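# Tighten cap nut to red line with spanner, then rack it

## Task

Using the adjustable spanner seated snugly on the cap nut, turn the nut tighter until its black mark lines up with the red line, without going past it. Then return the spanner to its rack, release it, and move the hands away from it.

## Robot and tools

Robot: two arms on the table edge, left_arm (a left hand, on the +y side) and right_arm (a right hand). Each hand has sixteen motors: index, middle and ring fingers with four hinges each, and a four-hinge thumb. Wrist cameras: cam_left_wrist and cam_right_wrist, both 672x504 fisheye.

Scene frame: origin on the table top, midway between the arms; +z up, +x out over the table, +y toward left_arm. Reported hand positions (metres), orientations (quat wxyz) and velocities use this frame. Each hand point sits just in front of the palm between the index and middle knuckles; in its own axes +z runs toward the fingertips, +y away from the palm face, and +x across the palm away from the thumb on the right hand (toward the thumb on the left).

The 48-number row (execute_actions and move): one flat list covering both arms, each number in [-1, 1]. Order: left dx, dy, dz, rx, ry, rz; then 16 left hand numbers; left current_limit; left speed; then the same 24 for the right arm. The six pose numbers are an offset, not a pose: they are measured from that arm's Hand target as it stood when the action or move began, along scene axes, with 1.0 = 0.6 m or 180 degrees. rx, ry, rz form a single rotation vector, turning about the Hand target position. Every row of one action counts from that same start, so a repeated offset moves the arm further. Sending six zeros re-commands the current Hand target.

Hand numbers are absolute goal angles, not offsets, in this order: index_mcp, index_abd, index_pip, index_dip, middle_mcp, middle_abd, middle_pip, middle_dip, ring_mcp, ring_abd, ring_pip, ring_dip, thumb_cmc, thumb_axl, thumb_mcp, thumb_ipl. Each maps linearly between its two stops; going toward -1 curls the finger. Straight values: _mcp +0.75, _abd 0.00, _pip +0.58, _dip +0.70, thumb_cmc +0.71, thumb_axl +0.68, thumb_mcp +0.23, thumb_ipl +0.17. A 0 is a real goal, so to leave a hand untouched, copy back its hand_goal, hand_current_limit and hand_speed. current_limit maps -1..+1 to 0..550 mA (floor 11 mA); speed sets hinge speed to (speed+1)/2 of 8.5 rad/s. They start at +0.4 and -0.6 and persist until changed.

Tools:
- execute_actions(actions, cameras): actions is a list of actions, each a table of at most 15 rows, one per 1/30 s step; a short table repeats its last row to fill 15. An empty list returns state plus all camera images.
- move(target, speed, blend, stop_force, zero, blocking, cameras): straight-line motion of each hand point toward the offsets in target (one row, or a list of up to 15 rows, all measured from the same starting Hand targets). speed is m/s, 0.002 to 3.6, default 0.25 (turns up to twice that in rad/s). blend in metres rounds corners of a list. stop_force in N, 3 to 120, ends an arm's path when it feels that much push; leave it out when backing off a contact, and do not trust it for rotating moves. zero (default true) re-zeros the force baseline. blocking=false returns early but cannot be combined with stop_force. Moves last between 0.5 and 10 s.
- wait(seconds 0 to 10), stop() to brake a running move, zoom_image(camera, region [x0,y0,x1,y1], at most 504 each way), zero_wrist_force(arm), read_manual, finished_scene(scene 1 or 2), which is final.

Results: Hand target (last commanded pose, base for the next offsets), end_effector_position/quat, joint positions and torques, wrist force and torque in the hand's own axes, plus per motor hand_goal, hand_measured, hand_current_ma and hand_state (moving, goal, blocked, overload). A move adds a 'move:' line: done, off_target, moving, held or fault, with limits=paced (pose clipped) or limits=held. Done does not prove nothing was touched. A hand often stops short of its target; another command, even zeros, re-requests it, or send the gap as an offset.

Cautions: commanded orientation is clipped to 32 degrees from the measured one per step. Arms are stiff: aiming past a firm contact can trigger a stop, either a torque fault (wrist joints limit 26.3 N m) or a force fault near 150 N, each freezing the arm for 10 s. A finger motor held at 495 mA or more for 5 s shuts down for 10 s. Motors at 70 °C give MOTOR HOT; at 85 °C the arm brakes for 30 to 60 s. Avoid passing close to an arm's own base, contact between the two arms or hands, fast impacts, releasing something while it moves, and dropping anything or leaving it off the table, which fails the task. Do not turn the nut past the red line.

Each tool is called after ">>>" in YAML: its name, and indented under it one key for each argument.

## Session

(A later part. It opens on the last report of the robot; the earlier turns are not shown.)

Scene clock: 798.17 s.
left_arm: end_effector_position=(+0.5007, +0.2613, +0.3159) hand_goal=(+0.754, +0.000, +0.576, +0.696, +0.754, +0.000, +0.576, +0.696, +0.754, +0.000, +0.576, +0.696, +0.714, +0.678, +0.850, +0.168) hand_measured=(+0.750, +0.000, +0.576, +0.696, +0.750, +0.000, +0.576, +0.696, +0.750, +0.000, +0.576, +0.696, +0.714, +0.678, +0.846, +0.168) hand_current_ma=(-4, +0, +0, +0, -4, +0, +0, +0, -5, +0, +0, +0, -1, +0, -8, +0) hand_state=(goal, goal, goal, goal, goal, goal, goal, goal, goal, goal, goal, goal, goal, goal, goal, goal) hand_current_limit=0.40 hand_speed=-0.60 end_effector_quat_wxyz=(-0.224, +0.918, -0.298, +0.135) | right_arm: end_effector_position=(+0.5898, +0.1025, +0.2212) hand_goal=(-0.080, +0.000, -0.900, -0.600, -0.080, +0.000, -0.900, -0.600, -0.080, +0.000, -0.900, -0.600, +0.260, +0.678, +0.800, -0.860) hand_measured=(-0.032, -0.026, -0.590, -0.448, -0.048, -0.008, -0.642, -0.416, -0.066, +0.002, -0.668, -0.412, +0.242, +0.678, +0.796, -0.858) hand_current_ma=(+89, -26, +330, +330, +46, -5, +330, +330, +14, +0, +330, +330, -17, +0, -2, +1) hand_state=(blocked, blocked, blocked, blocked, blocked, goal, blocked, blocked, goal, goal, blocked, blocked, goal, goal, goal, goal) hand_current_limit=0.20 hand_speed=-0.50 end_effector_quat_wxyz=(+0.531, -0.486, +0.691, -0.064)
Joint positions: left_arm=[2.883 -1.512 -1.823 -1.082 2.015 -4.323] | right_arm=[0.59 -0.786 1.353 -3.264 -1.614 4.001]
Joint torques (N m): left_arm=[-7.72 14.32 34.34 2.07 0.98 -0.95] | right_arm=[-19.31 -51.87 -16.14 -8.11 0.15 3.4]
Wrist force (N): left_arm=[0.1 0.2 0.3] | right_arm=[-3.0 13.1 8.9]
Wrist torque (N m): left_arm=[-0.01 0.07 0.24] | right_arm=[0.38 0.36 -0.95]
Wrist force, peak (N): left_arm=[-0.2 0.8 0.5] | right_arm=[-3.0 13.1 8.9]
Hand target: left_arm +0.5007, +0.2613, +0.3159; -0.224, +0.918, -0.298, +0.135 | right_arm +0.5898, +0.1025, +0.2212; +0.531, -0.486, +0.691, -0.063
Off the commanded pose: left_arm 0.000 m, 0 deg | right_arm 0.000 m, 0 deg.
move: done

>>> move:
  target: [0,0,0,0,0,0,0.754,0,0.576,0.696,0.754,0,0.576,0.696,0.754,0,0.576,0.696,0.714,0.678,0.85,0.168,0.4,-0.6,0,0,0,-0.0022,0,0,-0.08,0,-0.90,-0.60,-0.08,0,-0.90,-0.60,-0.08,0,-0.90,-0.60,0.26,0.678,0.8,-0.86,0.2,-0.5]
  speed: 0.01

Scene clock: 799.73 s.
left_arm: end_effector_position=(+0.5007, +0.2613, +0.3159) hand_goal=(+0.754, +0.000, +0.576, +0.696, +0.754, +0.000, +0.576, +0.696, +0.754, +0.000, +0.576, +0.696, +0.714, +0.678, +0.850, +0.168) hand_measured=(+0.750, +0.000, +0.576, +0.696, +0.750, +0.000, +0.576, +0.696, +0.750, +0.000, +0.576, +0.696, +0.714, +0.678, +0.846, +0.168) hand_current_ma=(-4, +0, +0, +0, -4, +0, +0, +0, -5, +0, +0, +0, -1, +0, -8, +0) hand_state=(goal, goal, goal, goal, goal, goal, goal, goal, goal, goal, goal, goal, goal, goal, goal, goal) hand_current_limit=0.40 hand_speed=-0.60 end_effector_quat_wxyz=(-0.224, +0.918, -0.298, +0.135) | right_arm: end_effector_position=(+0.5899, +0.1024, +0.2212) hand_goal=(-0.080, +0.000, -0.900, -0.600, -0.080, +0.000, -0.900, -0.600, -0.080, +0.000, -0.900, -0.600, +0.260, +0.678, +0.800, -0.860) hand_measured=(-0.034, -0.026, -0.590, -0.448, -0.050, -0.008, -0.642, -0.416, -0.066, +0.002, -0.668, -0.412, +0.242, +0.678, +0.796, -0.858) hand_current_ma=(+81, -26, +330, +330, +41, -4, +330, +330, +13, +1, +330, +330, -17, +0, -2, +1) hand_state=(blocked, blocked, blocked, blocked, blocked, goal, blocked, blocked, goal, goal, blocked, blocked, goal, goal, goal, goal) hand_current_limit=0.20 hand_speed=-0.50 end_effector_quat_wxyz=(+0.529, -0.488, +0.691, -0.066)
Joint positions: left_arm=[2.883 -1.512 -1.823 -1.082 2.015 -4.323] | right_arm=[0.591 -0.787 1.351 -3.258 -1.618 3.996]
Joint torques (N m): left_arm=[-7.82 14.85 34.13 1.94 0.9 -0.94] | right_arm=[16.04 -79.58 -38.07 -3.55 -0.23 -1.69]
Wrist force (N): left_arm=[0.1 0.5 0.5] | right_arm=[10.3 5.8 5.8]
Wrist torque (N m): left_arm=[0.00 0.06 0.24] | right_arm=[0.29 -0.13 0.30]
Wrist force, peak (N): left_arm=[0.2 0.4 0.7] | right_arm=[-4.0 13.9 9.0]
Hand target: left_arm +0.5007, +0.2613, +0.3159; -0.224, +0.918, -0.298, +0.135 | right_arm +0.5898, +0.1025, +0.2212; +0.529, -0.488, +0.691, -0.066
Off the commanded pose: left_arm 0.000 m, 0 deg | right_arm 0.000 m, 0 deg.
move: done

>>> move:
  target: [0,0,0,0,0,0,0.754,0,0.576,0.696,0.754,0,0.576,0.696,0.754,0,0.576,0.696,0.714,0.678,0.85,0.168,0.4,-0.6,0,-0.000187,-0.000277,0,0,0,-0.08,0,-0.90,-0.60,-0.08,0,-0.90,-0.60,-0.08,0,-0.90,-0.60,0.26,0.678,0.8,-0.86,0.2,-0.5]
  speed: 0.01

Scene clock: 800.70 s.
left_arm: end_effector_position=(+0.5007, +0.2613, +0.3159) hand_goal=(+0.754, +0.000, +0.576, +0.696, +0.754, +0.000, +0.576, +0.696, +0.754, +0.000, +0.576, +0.696, +0.714, +0.678, +0.850, +0.168) hand_measured=(+0.750, +0.000, +0.576, +0.696, +0.750, +0.000, +0.576, +0.696, +0.750, +0.000, +0.576, +0.696, +0.714, +0.678, +0.846, +0.168) hand_current_ma=(-4, +0, +0, +0, -4, +0, +0, +0, -5, +0, +0, +0, -1, +0, -8, +0) hand_state=(goal, goal, goal, goal, goal, goal, goal, goal, goal, goal, goal, goal, goal, goal, goal, goal) hand_current_limit=0.40 hand_speed=-0.60 end_effector_quat_wxyz=(-0.224, +0.918, -0.298, +0.135) | right_arm: end_effector_position=(+0.5898, +0.1025, +0.2211) hand_goal=(-0.080, +0.000, -0.900, -0.600, -0.080, +0.000, -0.900, -0.600, -0.080, +0.000, -0.900, -0.600, +0.260, +0.678, +0.800, -0.860) hand_measured=(-0.034, -0.026, -0.590, -0.448, -0.050, -0.008, -0.642, -0.416, -0.066, +0.002, -0.668, -0.412, +0.242, +0.678, +0.796, -0.858) hand_current_ma=(+81, -25, +330, +330, +42, -4, +330, +330, +13, +1, +330, +330, -17, +0, -2, +1) hand_state=(blocked, blocked, blocked, blocked, blocked, goal, blocked, blocked, goal, goal, blocked, blocked, goal, goal, goal, goal) hand_current_limit=0.20 hand_speed=-0.50 end_effector_quat_wxyz=(+0.529, -0.488, +0.691, -0.066)
Joint positions: left_arm=[2.883 -1.512 -1.823 -1.082 2.015 -4.323] | right_arm=[0.591 -0.787 1.351 -3.259 -1.618 3.996]
Joint torques (N m): left_arm=[-8.3 14.31 34.21 1.92 0.92 -1.11] | right_arm=[-0.35 -73.84 -18.85 -8.72 2.12 -1.76]
Wrist force (N): left_arm=[0.1 0.3 0.3] | right_arm=[9.4 5.6 6.2]
Wrist torque (N m): left_arm=[0.00 0.06 0.24] | right_arm=[0.30 -0.10 0.33]
Wrist force, peak (N): left_arm=[0.0 0.6 0.6] | right_arm=[12.4 5.1 5.7]
Hand target: left_arm +0.5007, +0.2613, +0.3159; -0.224, +0.918, -0.298, +0.135 | right_arm +0.5898, +0.1024, +0.2210; +0.529, -0.488, +0.691, -0.066
Off the commanded pose: left_arm 0.000 m, 0 deg | right_arm 0.000 m, 0 deg.
move: done

>>> move:
  target:
    - [0,0,0,0,0,0,0.754,0,0.576,0.696,0.754,0,0.576,0.696,0.754,0,0.576,0.696,0.714,0.678,0.85,0.168,0.4,-0.6,-0.0008,0.00053,-0.00067,0.00139,0,0,-0.08,0,-0.90,-0.60,-0.08,0,-0.90,-0.60,-0.08,0,-0.90,-0.60,0.26,0.678,0.8,-0.86,0.2,-0.5]
    - [0,0,0,0,0,0,0.754,0,0.576,0.696,0.754,0,0.576,0.696,0.754,0,0.576,0.696,0.714,0.678,0.85,0.168,0.4,-0.6,-0.0016,-0.00048,0.00004,-0.00056,0,0,-0.08,0,-0.90,-0.60,-0.08,0,-0.90,-0.60,-0.08,0,-0.90,-0.60,0.26,0.678,0.8,-0.86,0.2,-0.5]
    - [0,0,0,0,0,0,0.754,0,0.576,0.696,0.754,0,0.576,0.696,0.754,0,0.576,0.696,0.714,0.678,0.85,0.168,0.4,-0.6,-0.0024,0.00053,-0.00067,0.00139,0,0,-0.08,0,-0.90,-0.60,-0.08,0,-0.90,-0.60,-0.08,0,-0.90,-0.60,0.26,0.678,0.8,-0.86,0.2,-0.5]
    - [0,0,0,0,0,0,0.754,0,0.576,0.696,0.754,0,0.576,0.696,0.754,0,0.576,0.696,0.714,0.678,0.85,0.168,0.4,-0.6,-0.0032,-0.00048,0.00004,-0.00056,0,0,-0.08,0,-0.90,-0.60,-0.08,0,-0.90,-0.60,-0.08,0,-0.90,-0.60,0.26,0.678,0.8,-0.86,0.2,-0.5]
  speed: 0.004
  blend: 0.0001

Scene clock: 804.70 s.
left_arm: end_effector_position=(+0.5007, +0.2613, +0.3159) hand_goal=(+0.754, +0.000, +0.576, +0.696, +0.754, +0.000, +0.576, +0.696, +0.754, +0.000, +0.576, +0.696, +0.714, +0.678, +0.850, +0.168) hand_measured=(+0.750, +0.000, +0.576, +0.696, +0.750, +0.000, +0.576, +0.696, +0.750, +0.000, +0.576, +0.696, +0.714, +0.678, +0.846, +0.168) hand_current_ma=(-4, +0, +0, +0, -4, +0, +0, +0, -5, +0, +0, +0, -1, +0, -8, +0) hand_state=(goal, goal, goal, goal, goal, goal, goal, goal, goal, goal, goal, goal, goal, goal, goal, goal) hand_current_limit=0.40 hand_speed=-0.60 end_effector_quat_wxyz=(-0.224, +0.918, -0.298, +0.135) | right_arm: end_effector_position=(+0.5879, +0.1021, +0.2211) hand_goal=(-0.080, +0.000, -0.900, -0.600, -0.080, +0.000, -0.900, -0.600, -0.080, +0.000, -0.900, -0.600, +0.260, +0.678, +0.800, -0.860) hand_measured=(-0.040, -0.026, -0.590, -0.448, -0.056, -0.008, -0.642, -0.416, -0.070, +0.002, -0.668, -0.412, +0.242, +0.678, +0.796, -0.858) hand_current_ma=(+69, -25, +330, +330, +32, -4, +330, +330, +8, +1, +330, +330, -17, +0, -2, +1) hand_state=(blocked, blocked, blocked, blocked, blocked, goal, blocked, blocked, goal, goal, blocked, blocked, goal, goal, goal, goal) hand_current_limit=0.20 hand_speed=-0.50 end_effector_quat_wxyz=(+0.529, -0.488, +0.691, -0.066)
Joint positions: left_arm=[2.883 -1.512 -1.823 -1.082 2.015 -4.323] | right_arm=[0.593 -0.791 1.357 -3.26 -1.62 3.996]
Joint torques (N m): left_arm=[-7.6 14.08 34.49 1.98 1.05 -1.23] | right_arm=[12.37 -75.76 -15.74 -2.56 -1.3 -2.35]
Wrist force (N): left_arm=[0.2 0.5 0.5] | right_arm=[1.4 6.1 8.1]
Wrist torque (N m): left_arm=[0.00 0.06 0.24] | right_arm=[0.23 0.19 0.10]
Wrist force, peak (N): left_arm=[0.4 0.6 0.4] | right_arm=[9.1 5.3 6.4]
Hand target: left_arm +0.5007, +0.2613, +0.3159; -0.224, +0.918, -0.298, +0.135 | right_arm +0.5879, +0.1021, +0.2211; +0.529, -0.489, +0.691, -0.066
Off the commanded pose: left_arm 0.000 m, 0 deg | right_arm 0.000 m, 0 deg.
move: done

>>> move:
  target:
    - [0,0,0,0,0,0,0.754,0,0.576,0.696,0.754,0,0.576,0.696,0.754,0,0.576,0.696,0.714,0.678,0.85,0.168,0.4,-0.6,-0.001,0.00094,-0.00067,0.00195,0,0,-0.08,0,-0.90,-0.60,-0.08,0,-0.90,-0.60,-0.08,0,-0.90,-0.60,0.26,0.678,0.8,-0.86,0.2,-0.5]
    - [0,0,0,0,0,0,0.754,0,0.576,0.696,0.754,0,0.576,0.696,0.754,0,0.576,0.696,0.714,0.678,0.85,0.168,0.4,-0.6,-0.002,0,0,0,0,0,-0.08,0,-0.90,-0.60,-0.08,0,-0.90,-0.60,-0.08,0,-0.90,-0.60,0.26,0.678,0.8,-0.86,0.2,-0.5]
    - [0,0,0,0,0,0,0.754,0,0.576,0.696,0.754,0,0.576,0.696,0.754,0,0.576,0.696,0.714,0.678,0.85,0.168,0.4,-0.6,-0.003,0.00094,-0.00067,0.00195,0,0,-0.08,0,-0.90,-0.60,-0.08,0,-0.90,-0.60,-0.08,0,-0.90,-0.60,0.26,0.678,0.8,-0.86,0.2,-0.5]
    - [0,0,0,0,0,0,0.754,0,0.576,0.696,0.754,0,0.576,0.696,0.754,0,0.576,0.696,0.714,0.678,0.85,0.168,0.4,-0.6,-0.004,0,0,0,0,0,-0.08,0,-0.90,-0.60,-0.08,0,-0.90,-0.60,-0.08,0,-0.90,-0.60,0.26,0.678,0.8,-0.86,0.2,-0.5]
  speed: 0.004
  blend: 0.0001
  cameras: ["cam_left_wrist","cam_right_wrist"]

>>> zoom_image:
  camera: "cam_left_wrist"
  region: [50, 180, 220, 330]

>>> zoom_image:
  camera: "cam_right_wrist"
  region: [400, 180, 540, 320]

Scene clock: 808.60 s.
left_arm: end_effector_position=(+0.5007, +0.2613, +0.3159) hand_goal=(+0.754, +0.000, +0.576, +0.696, +0.754, +0.000, +0.576, +0.696, +0.754, +0.000, +0.576, +0.696, +0.714, +0.678, +0.850, +0.168) hand_measured=(+0.750, +0.000, +0.576, +0.696, +0.750, +0.000, +0.576, +0.696, +0.750, +0.000, +0.576, +0.696, +0.714, +0.678, +0.846, +0.168) hand_current_ma=(-4, +0, +0, +0, -4, +0, +0, +0, -5, +0, +0, +0, -1, +0, -8, +0) hand_state=(goal, goal, goal, goal, goal, goal, goal, goal, goal, goal, goal, goal, goal, goal, goal, goal) hand_current_limit=0.40 hand_speed=-0.60 end_effector_quat_wxyz=(-0.224, +0.918, -0.298, +0.135) | right_arm: end_effector_position=(+0.5855, +0.1021, +0.2211) hand_goal=(-0.080, +0.000, -0.900, -0.600, -0.080, +0.000, -0.900, -0.600, -0.080, +0.000, -0.900, -0.600, +0.260, +0.678, +0.800, -0.860) hand_measured=(-0.042, -0.026, -0.590, -0.448, -0.058, -0.008, -0.642, -0.416, -0.072, +0.002, -0.668, -0.412, +0.242, +0.678, +0.796, -0.858) hand_current_ma=(+59, -25, +330, +330, +26, -4, +330, +330, +6, +1, +330, +330, -17, +0, -2, +1) hand_state=(blocked, blocked, blocked, blocked, blocked, goal, blocked, blocked, goal, goal, blocked, blocked, goal, goal, goal, goal) hand_current_limit=0.20 hand_speed=-0.50 end_effector_quat_wxyz=(+0.529, -0.488, +0.691, -0.066)
Joint positions: left_arm=[2.883 -1.512 -1.823 -1.082 2.015 -4.323] | right_arm=[0.595 -0.794 1.364 -3.263 -1.621 3.996]
Joint torques (N m): left_arm=[-7.83 14.31 34.77 1.89 0.89 -1.1] | right_arm=[12.01 -74.78 -15.75 -2.24 -1.48 -1.99]
Wrist force (N): left_arm=[0.3 0.4 0.3] | right_arm=[1.9 5.9 6.0]
Wrist torque (N m): left_arm=[0.01 0.03 0.26] | right_arm=[0.24 0.00 -0.05]
Wrist force, peak (N): left_arm=[0.1 0.5 0.7] | right_arm=[1.8 6.6 9.0]
Hand target: left_arm +0.5007, +0.2613, +0.3159; -0.224, +0.918, -0.298, +0.135 | right_arm +0.5855, +0.1021, +0.2211; +0.529, -0.489, +0.691, -0.066
Off the commanded pose: left_arm 0.000 m, 0 deg | right_arm 0.000 m, 0 deg.
move: done
camera_calibration:
cam_left_wrist: T_world_to_cam=[[-0.276121, 0.939053, 0.204782, -0.199405], [0.346082, -0.101631, 0.932684, -0.486801], [0.896652, 0.328405, -0.296927, -0.311164], [0, 0, 0, 1]] pos_world=[0.392419, 0.239965, 0.402473]
cam_right_wrist: T_world_to_cam=[[-0.448675, 0.8794, 0.159206, 0.166425], [-0.305663, -0.318402, 0.897324, -0.0431649], [0.839798, 0.353943, 0.411659, -0.492658], [0, 0, 0, 1]] pos_world=[0.47521, 0.0142746, 0.215044]

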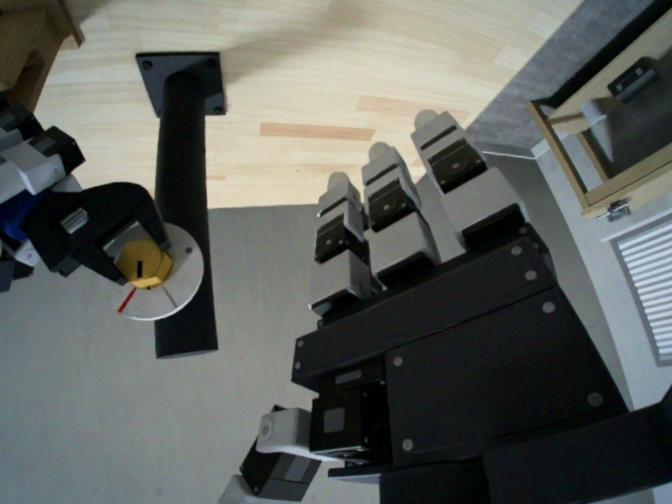

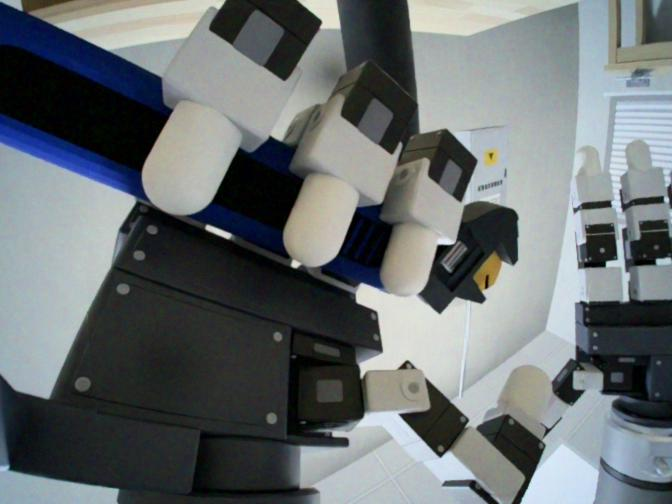

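Scaled by 2.965 from the camera's 672x504 image, which has a finer 960x720 frame.

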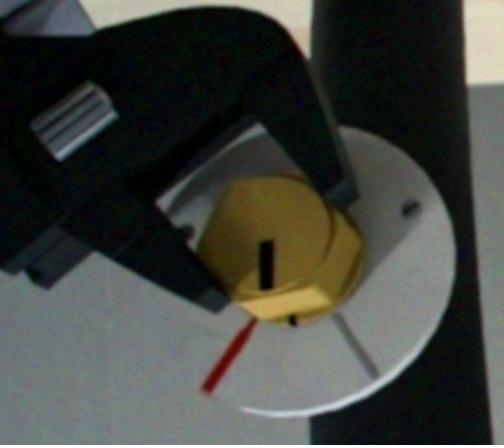

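Scaled by 3.600 from the camera's 672x504 image, which has a finer 960x720 frame.

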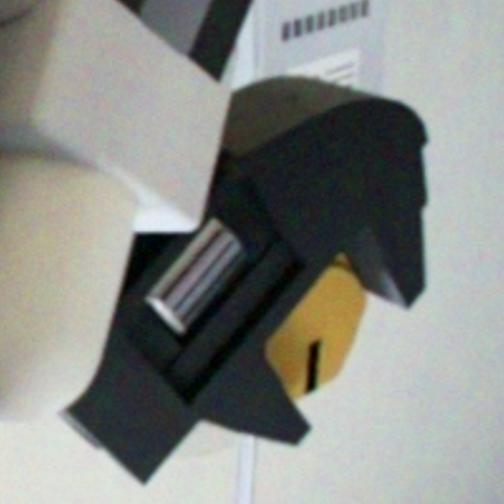

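>>> move:
  target:
    - [0,0,0,0,0,0,0.754,0,0.576,0.696,0.754,0,0.576,0.696,0.754,0,0.576,0.696,0.714,0.678,0.85,0.168,0.4,-0.6,-0.002,0.00094,-0.00067,0.00195,0,0,-0.08,0,-0.90,-0.60,-0.08,0,-0.90,-0.60,-0.08,0,-0.90,-0.60,0.26,0.678,0.8,-0.86,0.2,-0.5]
    - [0,0,0,0,0,0,0.754,0,0.576,0.696,0.754,0,0.576,0.696,0.754,0,0.576,0.696,0.714,0.678,0.85,0.168,0.4,-0.6,-0.004,0,0,0,0,0,-0.08,0,-0.90,-0.60,-0.08,0,-0.90,-0.60,-0.08,0,-0.90,-0.60,0.26,0.678,0.8,-0.86,0.2,-0.5]
    - [0,0,0,0,0,0,0.754,0,0.576,0.696,0.754,0,0.576,0.696,0.754,0,0.576,0.696,0.714,0.678,0.85,0.168,0.4,-0.6,-0.006,0.00094,-0.00067,0.00195,0,0,-0.08,0,-0.90,-0.60,-0.08,0,-0.90,-0.60,-0.08,0,-0.90,-0.60,0.26,0.678,0.8,-0.86,0.2,-0.5]
    - [0,0,0,0,0,0,0.754,0,0.576,0.696,0.754,0,0.576,0.696,0.754,0,0.576,0.696,0.714,0.678,0.85,0.168,0.4,-0.6,-0.008,0,0,0,0,0,-0.08,0,-0.90,-0.60,-0.08,0,-0.90,-0.60,-0.08,0,-0.90,-0.60,0.26,0.678,0.8,-0.86,0.2,-0.5]
  speed: 0.006
  blend: 0.0001

Scene clock: 811.37 s.
left_arm: end_effector_position=(+0.5007, +0.2613, +0.3159) hand_goal=(+0.754, +0.000, +0.576, +0.696, +0.754, +0.000, +0.576, +0.696, +0.754, +0.000, +0.576, +0.696, +0.714, +0.678, +0.850, +0.168) hand_measured=(+0.750, +0.000, +0.576, +0.696, +0.750, +0.000, +0.576, +0.696, +0.750, +0.000, +0.576, +0.696, +0.714, +0.678, +0.846, +0.168) hand_current_ma=(-4, +0, +0, +0, -4, +0, +0, +0, -5, +0, +0, +0, -1, +0, -8, +0) hand_state=(goal, goal, goal, goal, goal, goal, goal, goal, goal, goal, goal, goal, goal, goal, goal, goal) hand_current_limit=0.40 hand_speed=-0.60 end_effector_quat_wxyz=(-0.224, +0.918, -0.298, +0.135) | right_arm: end_effector_position=(+0.5807, +0.1021, +0.2210) hand_goal=(-0.080, +0.000, -0.900, -0.600, -0.080, +0.000, -0.900, -0.600, -0.080, +0.000, -0.900, -0.600, +0.260, +0.678, +0.800, -0.860) hand_measured=(-0.046, -0.026, -0.590, -0.448, -0.060, -0.008, -0.642, -0.416, -0.072, +0.002, -0.668, -0.412, +0.242, +0.678, +0.796, -0.858) hand_current_ma=(+52, -25, +330, +330, +23, -4, +330, +330, +5, +1, +330, +330, -17, +0, -2, +1) hand_state=(blocked, blocked, blocked, blocked, blocked, goal, blocked, blocked, goal, goal, blocked, blocked, goal, goal, goal, goal) hand_current_limit=0.20 hand_speed=-0.50 end_effector_quat_wxyz=(+0.529, -0.488, +0.691, -0.066)
Joint positions: left_arm=[2.883 -1.512 -1.823 -1.082 2.015 -4.323] | right_arm=[0.598 -0.802 1.378 -3.27 -1.625 3.998]
Joint torques (N m): left_arm=[-7.87 14.44 34.22 1.99 1 -0.85] | right_arm=[12.42 -73.89 -15.62 -2.04 -1.51 -2.22]
Wrist force (N): left_arm=[-0.1 0.4 0.4] | right_arm=[2.3 4.7 4.5]
Wrist torque (N m): left_arm=[0.01 0.10 0.22] | right_arm=[0.25 -0.14 0.06]
Wrist force, peak (N): left_arm=[0.2 0.9 0.2] | right_arm=[2.1 6.3 6.1]
Hand target: left_arm +0.5007, +0.2613, +0.3159; -0.224, +0.918, -0.298, +0.135 | right_arm +0.5807, +0.1021, +0.2211; +0.529, -0.489, +0.691, -0.066
Off the commanded pose: left_arm 0.000 m, 0 deg | right_arm 0.000 m, 0 deg.
move: done

>>> move:
  target:
    - [0,0,0,0,0,0,0.754,0,0.576,0.696,0.754,0,0.576,0.696,0.754,0,0.576,0.696,0.714,0.678,0.85,0.168,0.4,-0.6,-0.005,0.00094,-0.00067,0.00195,0,0,-0.08,0,-0.90,-0.60,-0.08,0,-0.90,-0.60,-0.08,0,-0.90,-0.60,0.26,0.678,0.8,-0.86,0.2,-0.5]
    - [0,0,0,0,0,0,0.754,0,0.576,0.696,0.754,0,0.576,0.696,0.754,0,0.576,0.696,0.714,0.678,0.85,0.168,0.4,-0.6,-0.01,0,0,0,0,0,-0.08,0,-0.90,-0.60,-0.08,0,-0.90,-0.60,-0.08,0,-0.90,-0.60,0.26,0.678,0.8,-0.86,0.2,-0.5]
    - [0,0,0,0,0,0,0.754,0,0.576,0.696,0.754,0,0.576,0.696,0.754,0,0.576,0.696,0.714,0.678,0.85,0.168,0.4,-0.6,-0.015,0.00094,-0.00067,0.00195,0,0,-0.08,0,-0.90,-0.60,-0.08,0,-0.90,-0.60,-0.08,0,-0.90,-0.60,0.26,0.678,0.8,-0.86,0.2,-0.5]
    - [0,0,0,0,0,0,0.754,0,0.576,0.696,0.754,0,0.576,0.696,0.754,0,0.576,0.696,0.714,0.678,0.85,0.168,0.4,-0.6,-0.02,0,0,0,0,0,-0.08,0,-0.90,-0.60,-0.08,0,-0.90,-0.60,-0.08,0,-0.90,-0.60,0.26,0.678,0.8,-0.86,0.2,-0.5]
  speed: 0.008
  blend: 0.0001
  cameras: ["cam_left_wrist","cam_right_wrist"]

>>> zoom_image:
  camera: "cam_left_wrist"
  region: [50, 180, 220, 330]

>>> zoom_image:
  camera: "cam_right_wrist"
  region: [400, 180, 540, 320]

Scene clock: 813.70 s.
left_arm: end_effector_position=(+0.5007, +0.2613, +0.3159) hand_goal=(+0.754, +0.000, +0.576, +0.696, +0.754, +0.000, +0.576, +0.696, +0.754, +0.000, +0.576, +0.696, +0.714, +0.678, +0.850, +0.168) hand_measured=(+0.750, +0.000, +0.576, +0.696, +0.750, +0.000, +0.576, +0.696, +0.750, +0.000, +0.576, +0.696, +0.714, +0.678, +0.846, +0.168) hand_current_ma=(-4, +0, +0, +0, -4, +0, +0, +0, -5, +0, +0, +0, -1, +0, -8, +0) hand_state=(goal, goal, goal, goal, goal, goal, goal, goal, goal, goal, goal, goal, goal, goal, goal, goal) hand_current_limit=0.40 hand_speed=-0.60 end_effector_quat_wxyz=(-0.224, +0.918, -0.298, +0.135) | right_arm: end_effector_position=(+0.5688, +0.1021, +0.2211) hand_goal=(-0.080, +0.000, -0.900, -0.600, -0.080, +0.000, -0.900, -0.600, -0.080, +0.000, -0.900, -0.600, +0.260, +0.678, +0.800, -0.860) hand_measured=(-0.046, -0.026, -0.590, -0.448, -0.060, -0.008, -0.642, -0.416, -0.072, +0.002, -0.668, -0.412, +0.242, +0.678, +0.796, -0.858) hand_current_ma=(+52, -25, +330, +330, +23, -4, +330, +330, +5, +1, +330, +330, -17, +0, -2, +1) hand_state=(blocked, blocked, blocked, blocked, blocked, goal, blocked, blocked, goal, goal, blocked, blocked, goal, goal, goal, goal) hand_current_limit=0.20 hand_speed=-0.50 end_effector_quat_wxyz=(+0.529, -0.488, +0.691, -0.066)
Joint positions: left_arm=[2.883 -1.512 -1.823 -1.082 2.015 -4.323] | right_arm=[0.608 -0.819 1.411 -3.286 -1.633 4.002]
Joint torques (N m): left_arm=[-7.55 14.61 34.31 1.9 0.97 -1] | right_arm=[12.32 -71.69 -14.69 -1.98 -1.42 -2.18]
Wrist force (N): left_arm=[0.0 0.4 0.4] | right_arm=[2.2 4.8 4.6]
Wrist torque (N m): left_arm=[0.00 0.09 0.23] | right_arm=[0.24 -0.12 0.05]
Wrist force, peak (N): left_arm=[0.1 0.3 0.8] | right_arm=[2.5 4.9 4.7]
Hand target: left_arm +0.5007, +0.2613, +0.3159; -0.224, +0.918, -0.298, +0.135 | right_arm +0.5687, +0.1021, +0.2211; +0.529, -0.489, +0.691, -0.066
Off the commanded pose: left_arm 0.000 m, 0 deg | right_arm 0.000 m, 0 deg.
move: done
camera_calibration:
cam_left_wrist: T_world_to_cam=[[-0.276121, 0.939053, 0.204782, -0.199405], [0.346082, -0.101631, 0.932684, -0.486801], [0.896652, 0.328405, -0.296927, -0.311164], [0, 0, 0, 1]] pos_world=[0.392419, 0.239965, 0.402473]
cam_right_wrist: T_world_to_cam=[[-0.448675, 0.879408, 0.159159, 0.158942], [-0.305759, -0.318395, 0.897294, -0.0482192], [0.839763, 0.353929, 0.411743, -0.478635], [0, 0, 0, 1]] pos_world=[0.45851, 0.0142746, 0.215044]

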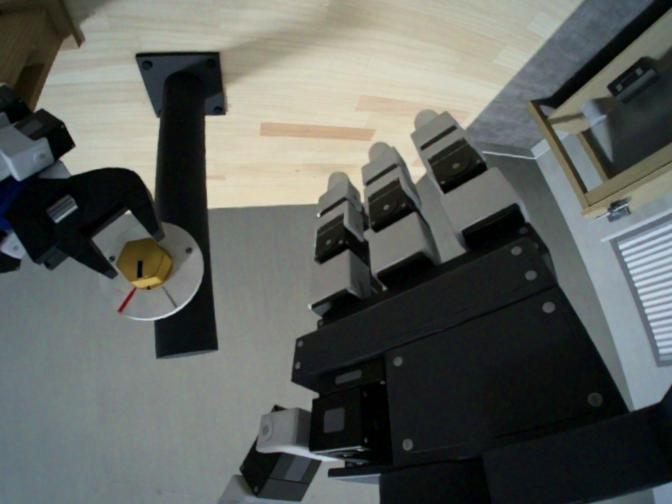

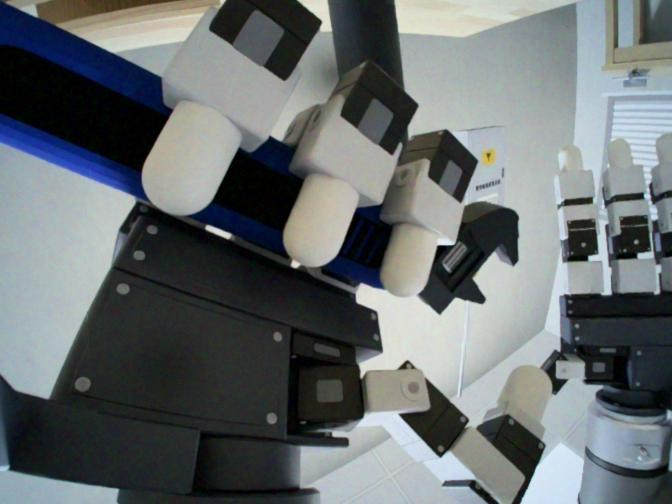

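Scaled by 2.965 from the camera's 672x504 image, which has a finer 960x720 frame.

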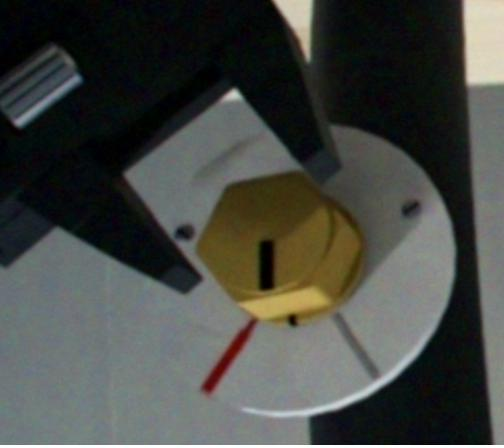

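Scaled by 3.600 from the camera's 672x504 image, which has a finer 960x720 frame.

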